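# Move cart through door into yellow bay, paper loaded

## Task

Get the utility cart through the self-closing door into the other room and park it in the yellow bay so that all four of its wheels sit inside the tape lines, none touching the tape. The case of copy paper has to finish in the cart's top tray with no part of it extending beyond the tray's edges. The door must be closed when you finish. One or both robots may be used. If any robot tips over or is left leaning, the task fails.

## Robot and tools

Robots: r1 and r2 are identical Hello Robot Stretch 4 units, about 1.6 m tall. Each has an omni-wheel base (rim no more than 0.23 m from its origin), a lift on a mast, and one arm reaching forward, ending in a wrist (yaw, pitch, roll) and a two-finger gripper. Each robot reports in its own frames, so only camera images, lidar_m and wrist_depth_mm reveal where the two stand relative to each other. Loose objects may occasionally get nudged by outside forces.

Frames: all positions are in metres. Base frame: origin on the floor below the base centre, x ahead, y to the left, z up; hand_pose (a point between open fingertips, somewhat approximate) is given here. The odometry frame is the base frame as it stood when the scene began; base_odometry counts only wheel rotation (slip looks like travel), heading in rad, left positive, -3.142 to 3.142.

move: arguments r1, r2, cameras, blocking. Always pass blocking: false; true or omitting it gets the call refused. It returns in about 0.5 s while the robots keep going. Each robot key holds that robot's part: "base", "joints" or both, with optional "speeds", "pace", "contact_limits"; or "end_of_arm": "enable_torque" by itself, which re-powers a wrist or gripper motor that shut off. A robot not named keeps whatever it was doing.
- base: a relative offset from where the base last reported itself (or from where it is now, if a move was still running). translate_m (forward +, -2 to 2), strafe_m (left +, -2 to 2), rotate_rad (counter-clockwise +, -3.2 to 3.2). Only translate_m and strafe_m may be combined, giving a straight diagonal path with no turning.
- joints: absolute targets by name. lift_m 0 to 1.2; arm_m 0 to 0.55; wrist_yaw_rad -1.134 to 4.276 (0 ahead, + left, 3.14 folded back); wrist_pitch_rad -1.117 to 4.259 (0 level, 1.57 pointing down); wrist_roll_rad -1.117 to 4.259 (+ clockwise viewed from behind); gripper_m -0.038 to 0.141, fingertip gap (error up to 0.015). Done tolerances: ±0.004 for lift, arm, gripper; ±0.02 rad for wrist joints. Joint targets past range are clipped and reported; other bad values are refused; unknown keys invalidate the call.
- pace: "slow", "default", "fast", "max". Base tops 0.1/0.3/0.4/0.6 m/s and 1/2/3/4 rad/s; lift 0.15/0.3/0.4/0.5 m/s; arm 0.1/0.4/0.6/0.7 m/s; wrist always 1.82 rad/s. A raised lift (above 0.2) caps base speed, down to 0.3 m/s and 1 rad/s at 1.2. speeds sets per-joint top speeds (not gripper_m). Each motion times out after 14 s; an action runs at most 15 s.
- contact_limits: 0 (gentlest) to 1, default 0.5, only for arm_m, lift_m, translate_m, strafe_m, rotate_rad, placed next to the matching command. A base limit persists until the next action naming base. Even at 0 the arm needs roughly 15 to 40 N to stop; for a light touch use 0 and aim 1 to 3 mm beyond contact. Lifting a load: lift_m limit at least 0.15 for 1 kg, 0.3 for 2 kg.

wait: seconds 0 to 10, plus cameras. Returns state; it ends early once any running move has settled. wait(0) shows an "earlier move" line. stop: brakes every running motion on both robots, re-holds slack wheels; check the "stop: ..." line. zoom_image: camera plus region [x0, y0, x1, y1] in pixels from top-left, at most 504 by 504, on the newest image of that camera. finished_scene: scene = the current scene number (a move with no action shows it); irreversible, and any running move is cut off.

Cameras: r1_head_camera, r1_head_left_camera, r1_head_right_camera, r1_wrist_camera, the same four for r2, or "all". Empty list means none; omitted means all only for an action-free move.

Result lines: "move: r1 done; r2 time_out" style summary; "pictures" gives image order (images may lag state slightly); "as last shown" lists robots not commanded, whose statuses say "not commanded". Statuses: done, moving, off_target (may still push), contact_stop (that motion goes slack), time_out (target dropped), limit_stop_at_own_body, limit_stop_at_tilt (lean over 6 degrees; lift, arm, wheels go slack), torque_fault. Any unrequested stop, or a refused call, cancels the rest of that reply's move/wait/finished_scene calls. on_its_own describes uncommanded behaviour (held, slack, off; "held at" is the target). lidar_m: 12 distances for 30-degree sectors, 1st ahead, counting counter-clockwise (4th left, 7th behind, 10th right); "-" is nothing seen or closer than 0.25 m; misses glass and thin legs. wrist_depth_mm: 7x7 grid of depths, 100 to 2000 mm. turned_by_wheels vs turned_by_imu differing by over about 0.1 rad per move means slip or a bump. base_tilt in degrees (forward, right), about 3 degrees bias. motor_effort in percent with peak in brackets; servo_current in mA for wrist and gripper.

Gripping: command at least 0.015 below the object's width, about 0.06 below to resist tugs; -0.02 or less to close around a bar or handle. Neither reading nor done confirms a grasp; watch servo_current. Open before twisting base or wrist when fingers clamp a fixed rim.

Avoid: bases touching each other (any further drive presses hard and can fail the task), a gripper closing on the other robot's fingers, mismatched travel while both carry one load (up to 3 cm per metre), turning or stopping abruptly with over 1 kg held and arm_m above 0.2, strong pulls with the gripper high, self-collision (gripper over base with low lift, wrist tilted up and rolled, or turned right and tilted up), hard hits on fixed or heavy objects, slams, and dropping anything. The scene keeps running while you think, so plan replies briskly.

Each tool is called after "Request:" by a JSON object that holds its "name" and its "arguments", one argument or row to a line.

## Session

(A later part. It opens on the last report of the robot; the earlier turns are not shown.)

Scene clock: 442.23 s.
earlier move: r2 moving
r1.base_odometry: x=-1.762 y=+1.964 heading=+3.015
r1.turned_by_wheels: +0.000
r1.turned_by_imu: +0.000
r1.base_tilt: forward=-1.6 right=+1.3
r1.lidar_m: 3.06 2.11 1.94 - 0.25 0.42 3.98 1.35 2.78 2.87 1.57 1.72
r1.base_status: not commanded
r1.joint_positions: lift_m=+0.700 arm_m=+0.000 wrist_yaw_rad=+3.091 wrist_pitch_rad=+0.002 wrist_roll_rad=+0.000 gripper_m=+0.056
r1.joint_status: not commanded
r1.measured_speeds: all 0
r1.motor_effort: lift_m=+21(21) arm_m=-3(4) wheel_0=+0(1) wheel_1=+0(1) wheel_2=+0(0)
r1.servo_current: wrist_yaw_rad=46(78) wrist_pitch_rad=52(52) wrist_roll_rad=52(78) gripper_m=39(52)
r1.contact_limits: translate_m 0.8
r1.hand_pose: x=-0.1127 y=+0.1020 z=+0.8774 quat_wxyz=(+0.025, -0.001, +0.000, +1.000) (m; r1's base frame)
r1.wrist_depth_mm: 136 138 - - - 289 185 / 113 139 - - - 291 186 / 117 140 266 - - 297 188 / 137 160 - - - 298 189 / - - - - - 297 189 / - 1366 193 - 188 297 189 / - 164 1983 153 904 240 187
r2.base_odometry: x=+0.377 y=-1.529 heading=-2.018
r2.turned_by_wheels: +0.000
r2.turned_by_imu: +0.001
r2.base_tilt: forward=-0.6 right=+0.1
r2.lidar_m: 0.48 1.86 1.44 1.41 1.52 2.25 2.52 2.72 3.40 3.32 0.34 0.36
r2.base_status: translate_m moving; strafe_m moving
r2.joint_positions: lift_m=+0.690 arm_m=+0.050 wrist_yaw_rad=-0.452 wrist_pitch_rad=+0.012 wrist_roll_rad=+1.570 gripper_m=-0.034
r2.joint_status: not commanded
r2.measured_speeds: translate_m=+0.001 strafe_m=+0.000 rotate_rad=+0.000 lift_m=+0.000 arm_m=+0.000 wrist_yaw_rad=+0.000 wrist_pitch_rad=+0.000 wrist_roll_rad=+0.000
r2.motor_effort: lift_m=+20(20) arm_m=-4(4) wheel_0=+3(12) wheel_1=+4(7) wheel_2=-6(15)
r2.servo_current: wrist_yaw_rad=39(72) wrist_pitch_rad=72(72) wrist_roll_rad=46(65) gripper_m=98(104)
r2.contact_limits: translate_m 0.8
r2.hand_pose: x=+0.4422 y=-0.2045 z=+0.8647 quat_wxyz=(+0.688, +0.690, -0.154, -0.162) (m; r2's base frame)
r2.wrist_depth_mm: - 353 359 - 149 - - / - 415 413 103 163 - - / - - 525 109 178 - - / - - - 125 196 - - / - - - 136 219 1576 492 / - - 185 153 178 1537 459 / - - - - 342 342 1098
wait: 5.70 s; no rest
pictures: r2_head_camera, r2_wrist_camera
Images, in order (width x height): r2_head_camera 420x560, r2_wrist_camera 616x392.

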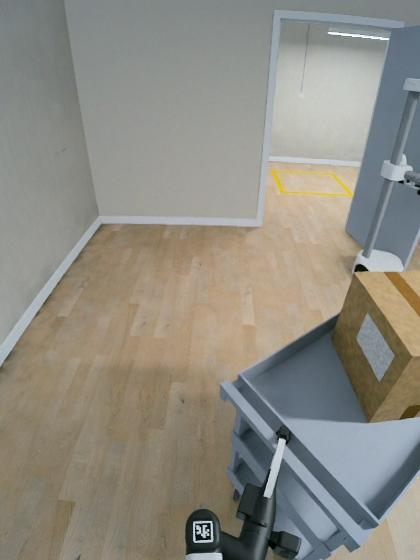

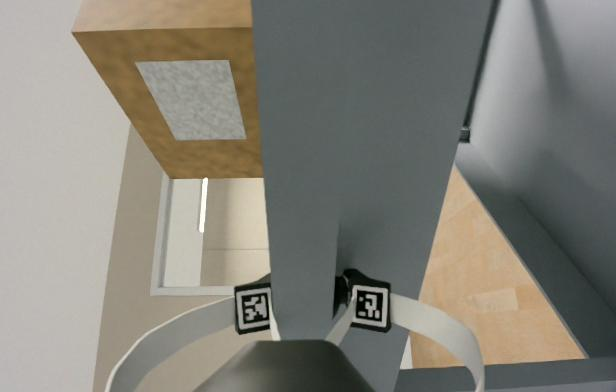

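Request:
{"name": "move", "arguments": {
  "blocking": false,
  "r2": {"base":{"strafe_m":-0.75},"pace":"fast","contact_limits":{"strafe_m":0.8}}
}}

Request:
{"name": "wait", "arguments": {
  "seconds": 3.5,
  "cameras": ["r2_head_camera","r2_wrist_camera","r2_head_left_camera"]
}}

Scene clock: 470.80 s.
earlier move: r2 done
move: r2 moving
r1: as last shown
r1.lidar_m: 3.11 2.09 1.94 - 0.25 0.40 3.95 1.34 2.78 2.87 1.52 1.66
r1.motor_effort: lift_m=+21(21) arm_m=-4(4) wheel_0=+0(1) wheel_1=+0(0) wheel_2=+0(0)
r1.servo_current: wrist_yaw_rad=52(59) wrist_pitch_rad=39(46) wrist_roll_rad=52(59) gripper_m=46(46)
r1.contact_limits: translate_m 0.8
r1.wrist_depth_mm: 136 138 - - - 290 185 / 113 139 - - - 291 186 / 117 139 266 - - 294 188 / 137 159 - - - 297 189 / - - - - - 298 189 / - 1430 193 - 187 297 189 / - 164 1921 153 917 240 188
r2.base_odometry: x=+0.328 y=-1.506 heading=-2.017
r2.turned_by_wheels: +0.001
r2.turned_by_imu: +0.002
r2.base_tilt: forward=-0.7 right=+0.0
r2.lidar_m: 0.48 1.93 1.52 1.48 1.57 2.35 2.54 2.72 3.34 3.26 0.33 0.35
r2.base_status: strafe_m moving
r2.joint_positions: lift_m=+0.690 arm_m=+0.050 wrist_yaw_rad=-0.442 wrist_pitch_rad=+0.012 wrist_roll_rad=+1.570 gripper_m=-0.034
r2.joint_status: not commanded
r2.measured_speeds: translate_m=+0.002 strafe_m=-0.214 rotate_rad=-0.010 lift_m=+0.000 arm_m=+0.000 wrist_yaw_rad=+0.000 wrist_pitch_rad=+0.000 wrist_roll_rad=+0.000
r2.motor_effort: lift_m=+20(20) arm_m=-3(4) wheel_0=+21(25) wheel_1=-12(13) wheel_2=+0(5)
r2.servo_current: wrist_yaw_rad=52(65) wrist_pitch_rad=65(72) wrist_roll_rad=33(52) gripper_m=91(98)
r2.contact_limits: strafe_m 0.8
r2.hand_pose: x=+0.4443 y=-0.2023 z=+0.8647 quat_wxyz=(+0.689, +0.691, -0.151, -0.159) (m; r2's base frame)
r2.wrist_depth_mm: - 349 353 - 147 - - / - 410 415 - 160 - - / - - 517 106 174 - - / - - - 117 195 - - / - - - 131 214 1576 500 / - - - 149 179 1464 469 / - - - - 336 343 1098
pictures: none

Scene clock: 473.40 s.
earlier move: r2 done
r1.base_odometry: x=-1.762 y=+1.964 heading=+3.015
r1.turned_by_wheels: +0.000
r1.turned_by_imu: +0.000
r1.base_tilt: forward=-1.6 right=+1.3
r1.lidar_m: 3.08 2.10 1.96 - 0.25 0.38 3.98 1.36 2.74 2.85 1.21 1.15
r1.base_status: not commanded
r1.joint_positions: lift_m=+0.700 arm_m=+0.000 wrist_yaw_rad=+3.091 wrist_pitch_rad=+0.002 wrist_roll_rad=+0.000 gripper_m=+0.056
r1.joint_status: not commanded
r1.measured_speeds: all 0
r1.motor_effort: lift_m=+21(21) arm_m=-4(4) wheel_0=+0(1) wheel_1=+0(0) wheel_2=+0(0)
r1.servo_current: wrist_yaw_rad=39(72) wrist_pitch_rad=46(52) wrist_roll_rad=46(72) gripper_m=39(46)
r1.contact_limits: translate_m 0.8
r1.hand_pose: x=-0.1127 y=+0.1020 z=+0.8774 quat_wxyz=(+0.025, -0.001, +0.000, +1.000) (m; r1's base frame)
r1.wrist_depth_mm: 136 138 - - - 290 185 / 113 139 - - - 291 186 / 116 140 265 - - 296 189 / 137 160 - - - 298 189 / - - - - - 298 190 / - 1366 194 - 188 297 189 / - 164 1983 153 917 240 187
r2.base_odometry: x=-0.299 y=-1.205 heading=-2.018
r2.turned_by_wheels: -0.001
r2.turned_by_imu: +0.002
r2.base_tilt: forward=-0.7 right=+0.1
r2.lidar_m: 0.38 2.82 2.18 2.15 2.33 2.64 2.61 2.83 2.63 2.59 0.54 0.46
r2.base_status: done
r2.joint_positions: lift_m=+0.690 arm_m=+0.050 wrist_yaw_rad=-0.447 wrist_pitch_rad=+0.012 wrist_roll_rad=+1.570 gripper_m=-0.034
r2.joint_status: not commanded
r2.measured_speeds: all 0
r2.motor_effort: lift_m=+20(20) arm_m=-3(4) wheel_0=+0(26) wheel_1=+2(14) wheel_2=+0(5)
r2.servo_current: wrist_yaw_rad=52(72) wrist_pitch_rad=65(72) wrist_roll_rad=46(65) gripper_m=98(98)
r2.contact_limits: strafe_m 0.8
r2.hand_pose: x=+0.4432 y=-0.2035 z=+0.8647 quat_wxyz=(+0.689, +0.690, -0.153, -0.161) (m; r2's base frame)
r2.wrist_depth_mm: - - - 281 300 310 309 / - - - 208 277 1661 1138 / - - - 198 260 1808 - / - - 683 186 249 778 - / - 488 466 179 236 820 - / - - 185 168 178 - - / - - 504 - 219 - -
wait: 2.60 of 3.5 s (r2 has come to rest)
pictures: r2_head_camera, r2_head_left_camera, r2_wrist_camera
Images, in order (width x height): r2_head_camera 420x560, r2_head_left_camera 420x672, r2_wrist_camera 616x392.

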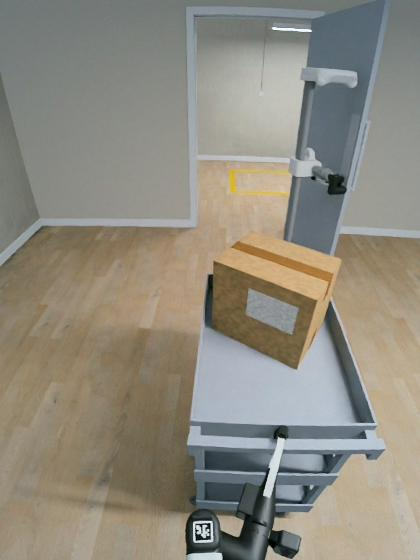

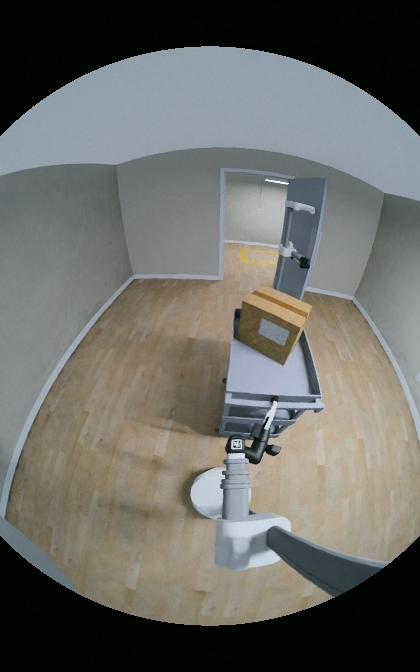

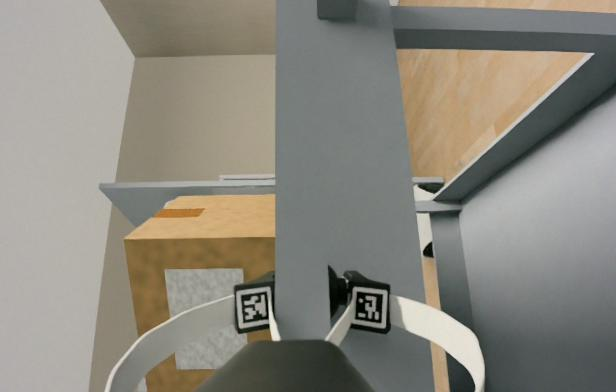

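Request:
{"name": "move", "arguments": {
  "blocking": false,
  "r1": {"base":{"translate_m":0.185,"strafe_m":-0.03},"pace":"slow","contact_limits":{"translate_m":0.7}},
  "r2": {"joints":{"gripper_m":0.1}}
}}

Request:
{"name": "wait", "arguments": {
  "seconds": 1.5
}}

Request:
{"name": "wait", "arguments": {
  "seconds": 1.5,
  "cameras": ["r2_head_camera","r1_head_left_camera"]
}}

Scene clock: 488.17 s.
move: r1 moving; r2 moving
r1.base_odometry: x=-1.774 y=+1.968 heading=+3.016
r1.turned_by_wheels: +0.000
r1.turned_by_imu: +0.000
r1.base_tilt: forward=-1.5 right=+1.2
r1.lidar_m: 3.11 2.07 1.93 1.97 0.25 0.42 3.98 1.36 2.82 2.87 1.18 1.14
r1.base_status: translate_m moving; strafe_m moving
r1.joint_positions: lift_m=+0.700 arm_m=+0.000 wrist_yaw_rad=+3.091 wrist_pitch_rad=+0.002 wrist_roll_rad=+0.000 gripper_m=+0.056
r1.joint_status: not commanded
r1.measured_speeds: translate_m=+0.048 strafe_m=-0.008 rotate_rad=+0.000 lift_m=+0.000 arm_m=+0.000 wrist_yaw_rad=+0.000 wrist_pitch_rad=+0.000 wrist_roll_rad=+0.000
r1.motor_effort: lift_m=+21(21) arm_m=-4(4) wheel_0=+5(6) wheel_1=+7(8) wheel_2=-9(9)
r1.servo_current: wrist_yaw_rad=39(59) wrist_pitch_rad=46(46) wrist_roll_rad=46(52) gripper_m=46(46)
r1.contact_limits: translate_m 0.7
r1.hand_pose: x=-0.1127 y=+0.1020 z=+0.8774 quat_wxyz=(+0.025, -0.001, +0.000, +1.000) (m; r1's base frame)
r1.wrist_depth_mm: 136 138 - - - 289 183 / 113 139 - - - 290 187 / 116 139 265 - - 296 187 / 137 159 - - - 298 189 / - - - - - 297 190 / - 1366 193 - 187 298 188 / - 164 1983 153 917 239 187
r2.base_odometry: x=-0.299 y=-1.205 heading=-2.018
r2.turned_by_wheels: +0.000
r2.turned_by_imu: +0.000
r2.base_tilt: forward=-0.7 right=+0.1
r2.lidar_m: 0.39 2.83 2.23 2.14 2.32 2.66 2.61 2.81 2.65 2.57 0.53 0.44
r2.base_status: not commanded
r2.joint_positions: lift_m=+0.690 arm_m=+0.050 wrist_yaw_rad=-0.447 wrist_pitch_rad=+0.012 wrist_roll_rad=+1.570 gripper_m=-0.009
r2.joint_status: gripper_m moving
r2.measured_speeds: translate_m=+0.000 strafe_m=+0.000 rotate_rad=+0.000 lift_m=+0.000 arm_m=+0.000 wrist_yaw_rad=-0.005 wrist_pitch_rad=+0.000 wrist_roll_rad=+0.000
r2.motor_effort: lift_m=+20(20) arm_m=-4(4) wheel_0=+0(1) wheel_1=+2(2) wheel_2=+0(0)
r2.servo_current: wrist_yaw_rad=39(52) wrist_pitch_rad=59(65) wrist_roll_rad=52(52) gripper_m=78(91)
r2.contact_limits: strafe_m 0.8
r2.hand_pose: x=+0.4431 y=-0.2035 z=+0.8647 quat_wxyz=(+0.689, +0.690, -0.153, -0.161) (m; r2's base frame)
r2.wrist_depth_mm: - - - 282 309 312 315 / - - - 215 285 1618 1160 / - - - 204 268 1661 - / - - - 191 253 809 - / - 508 469 183 240 831 - / - - 187 173 182 - - / - - 492 - 222 - -
pictures: none

Scene clock: 489.67 s.
earlier move: r1 moving; r2 moving
r1.base_odometry: x=-1.906 y=+2.006 heading=+3.016
r1.turned_by_wheels: +0.000
r1.turned_by_imu: +0.000
r1.base_tilt: forward=-1.6 right=+1.3
r1.lidar_m: 3.04 2.05 1.87 0.30 0.25 0.37 1.58 1.48 2.84 2.89 1.06 1.04
r1.base_status: translate_m moving; strafe_m moving
r1.joint_positions: lift_m=+0.700 arm_m=+0.000 wrist_yaw_rad=+3.091 wrist_pitch_rad=+0.002 wrist_roll_rad=+0.000 gripper_m=+0.056
r1.joint_status: not commanded
r1.measured_speeds: translate_m=+0.087 strafe_m=-0.013 rotate_rad=+0.003 lift_m=+0.000 arm_m=+0.000 wrist_yaw_rad=+0.000 wrist_pitch_rad=+0.000 wrist_roll_rad=+0.000
r1.motor_effort: lift_m=+21(21) arm_m=-4(4) wheel_0=+3(6) wheel_1=+5(23) wheel_2=-1(11)
r1.servo_current: wrist_yaw_rad=46(72) wrist_pitch_rad=46(46) wrist_roll_rad=39(65) gripper_m=46(46)
r1.contact_limits: translate_m 0.7
r1.hand_pose: x=-0.1127 y=+0.1020 z=+0.8774 quat_wxyz=(+0.025, -0.001, +0.000, +1.000) (m; r1's base frame)
r1.wrist_depth_mm: 136 138 - - - 249 - / 113 139 - - - 253 - / 116 140 265 - - 228 158 / 137 160 - - - 234 155 / - - - - - 236 154 / - - 193 - 187 234 158 / - 152 1921 153 559 187 -
r2.base_odometry: x=-0.299 y=-1.205 heading=-2.018
r2.turned_by_wheels: +0.000
r2.turned_by_imu: +0.000
r2.base_tilt: forward=-0.7 right=+0.0
r2.lidar_m: 0.40 2.83 2.22 2.12 2.33 2.64 2.60 2.83 2.62 2.57 0.54 0.46
r2.base_status: not commanded
r2.joint_positions: lift_m=+0.690 arm_m=+0.050 wrist_yaw_rad=-0.453 wrist_pitch_rad=+0.012 wrist_roll_rad=+1.570 gripper_m=+0.100
r2.joint_status: gripper_m moving
r2.measured_speeds: all 0
r2.motor_effort: lift_m=+20(20) arm_m=-4(4) wheel_0=-1(1) wheel_1=+1(2) wheel_2=+0(0)
r2.servo_current: wrist_yaw_rad=46(59) wrist_pitch_rad=52(72) wrist_roll_rad=46(59) gripper_m=52(117)
r2.contact_limits: strafe_m 0.8
r2.hand_pose: x=+0.4420 y=-0.2048 z=+0.8647 quat_wxyz=(+0.688, +0.690, -0.155, -0.163) (m; r2's base frame)
r2.wrist_depth_mm: - - - 289 325 330 330 / - - - 231 303 1661 466 / - - - 217 282 1661 - / - - - 203 267 750 - / - - 480 193 252 820 - / - - 196 182 188 809 - / - - 508 - 229 - -
wait: 1.50 s; no rest
pictures: none

Scene clock: 489.70 s.
earlier move: r1 moving; r2 done
r1.base_odometry: x=-1.909 y=+2.007 heading=+3.016
r1.turned_by_wheels: +0.000
r1.turned_by_imu: +0.000
r1.base_tilt: forward=-1.6 right=+1.2
r1.lidar_m: 3.03 2.05 1.89 0.30 0.25 0.38 1.56 1.47 2.84 2.88 1.06 1.01
r1.base_status: translate_m moving; strafe_m moving
r1.joint_positions: lift_m=+0.700 arm_m=+0.000 wrist_yaw_rad=+3.091 wrist_pitch_rad=+0.002 wrist_roll_rad=+0.000 gripper_m=+0.056
r1.joint_status: not commanded
r1.measured_speeds: translate_m=+0.085 strafe_m=-0.014 rotate_rad=-0.001 lift_m=+0.000 arm_m=+0.000 wrist_yaw_rad=+0.000 wrist_pitch_rad=+0.000 wrist_roll_rad=+0.000
r1.motor_effort: lift_m=+21(21) arm_m=-4(4) wheel_0=+2(6) wheel_1=+4(23) wheel_2=-2(11)
r1.servo_current: wrist_yaw_rad=52(72) wrist_pitch_rad=33(46) wrist_roll_rad=33(65) gripper_m=46(46)
r1.contact_limits: translate_m 0.7
r1.hand_pose: x=-0.1127 y=+0.1020 z=+0.8774 quat_wxyz=(+0.025, -0.001, +0.000, +1.000) (m; r1's base frame)
r1.wrist_depth_mm: 136 138 - - - 245 - / 113 139 - - - 223 156 / 117 139 264 - - 224 157 / 137 159 - - - 231 - / - - - - - 232 157 / - - 193 - 188 230 157 / - 152 1921 153 549 185 -
r2.base_odometry: x=-0.299 y=-1.205 heading=-2.018
r2.turned_by_wheels: +0.000
r2.turned_by_imu: +0.000
r2.base_tilt: forward=-0.7 right=+0.0
r2.lidar_m: 0.39 2.82 2.21 2.15 2.30 2.65 2.59 2.81 2.64 2.57 0.52 0.44
r2.base_status: not commanded
r2.joint_positions: lift_m=+0.690 arm_m=+0.050 wrist_yaw_rad=-0.453 wrist_pitch_rad=+0.012 wrist_roll_rad=+1.570 gripper_m=+0.100
r2.joint_status: all done
r2.measured_speeds: all 0
r2.motor_effort: lift_m=+19(20) arm_m=-4(4) wheel_0=+0(1) wheel_1=+1(2) wheel_2=+0(0)
r2.servo_current: wrist_yaw_rad=39(59) wrist_pitch_rad=65(72) wrist_roll_rad=46(59) gripper_m=46(117)
r2.contact_limits: strafe_m 0.8
r2.hand_pose: x=+0.4420 y=-0.2048 z=+0.8647 quat_wxyz=(+0.688, +0.690, -0.155, -0.163) (m; r2's base frame)
r2.wrist_depth_mm: - - - 290 325 330 330 / - - - 231 304 1618 462 / - - - 217 283 1708 - / - - - 204 265 759 - / - - 480 193 252 820 - / - - 196 181 189 820 - / - - 504 - 229 - -
wait: 0.03 of 1.5 s (r2 has come to rest)
pictures: r1_head_left_camera, r2_head_camera
Images, in order (width x height): r1_head_left_camera 420x672, r2_head_camera 420x560.

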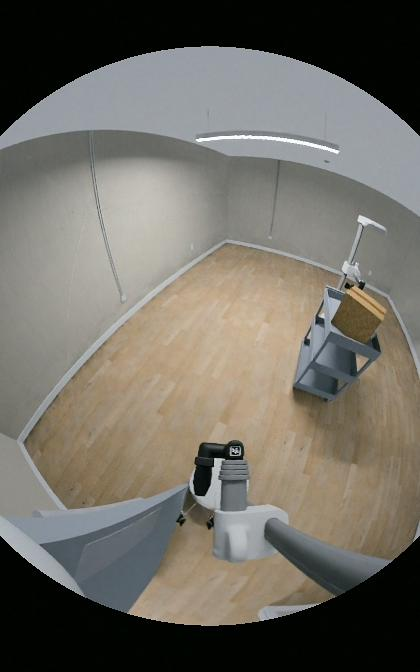

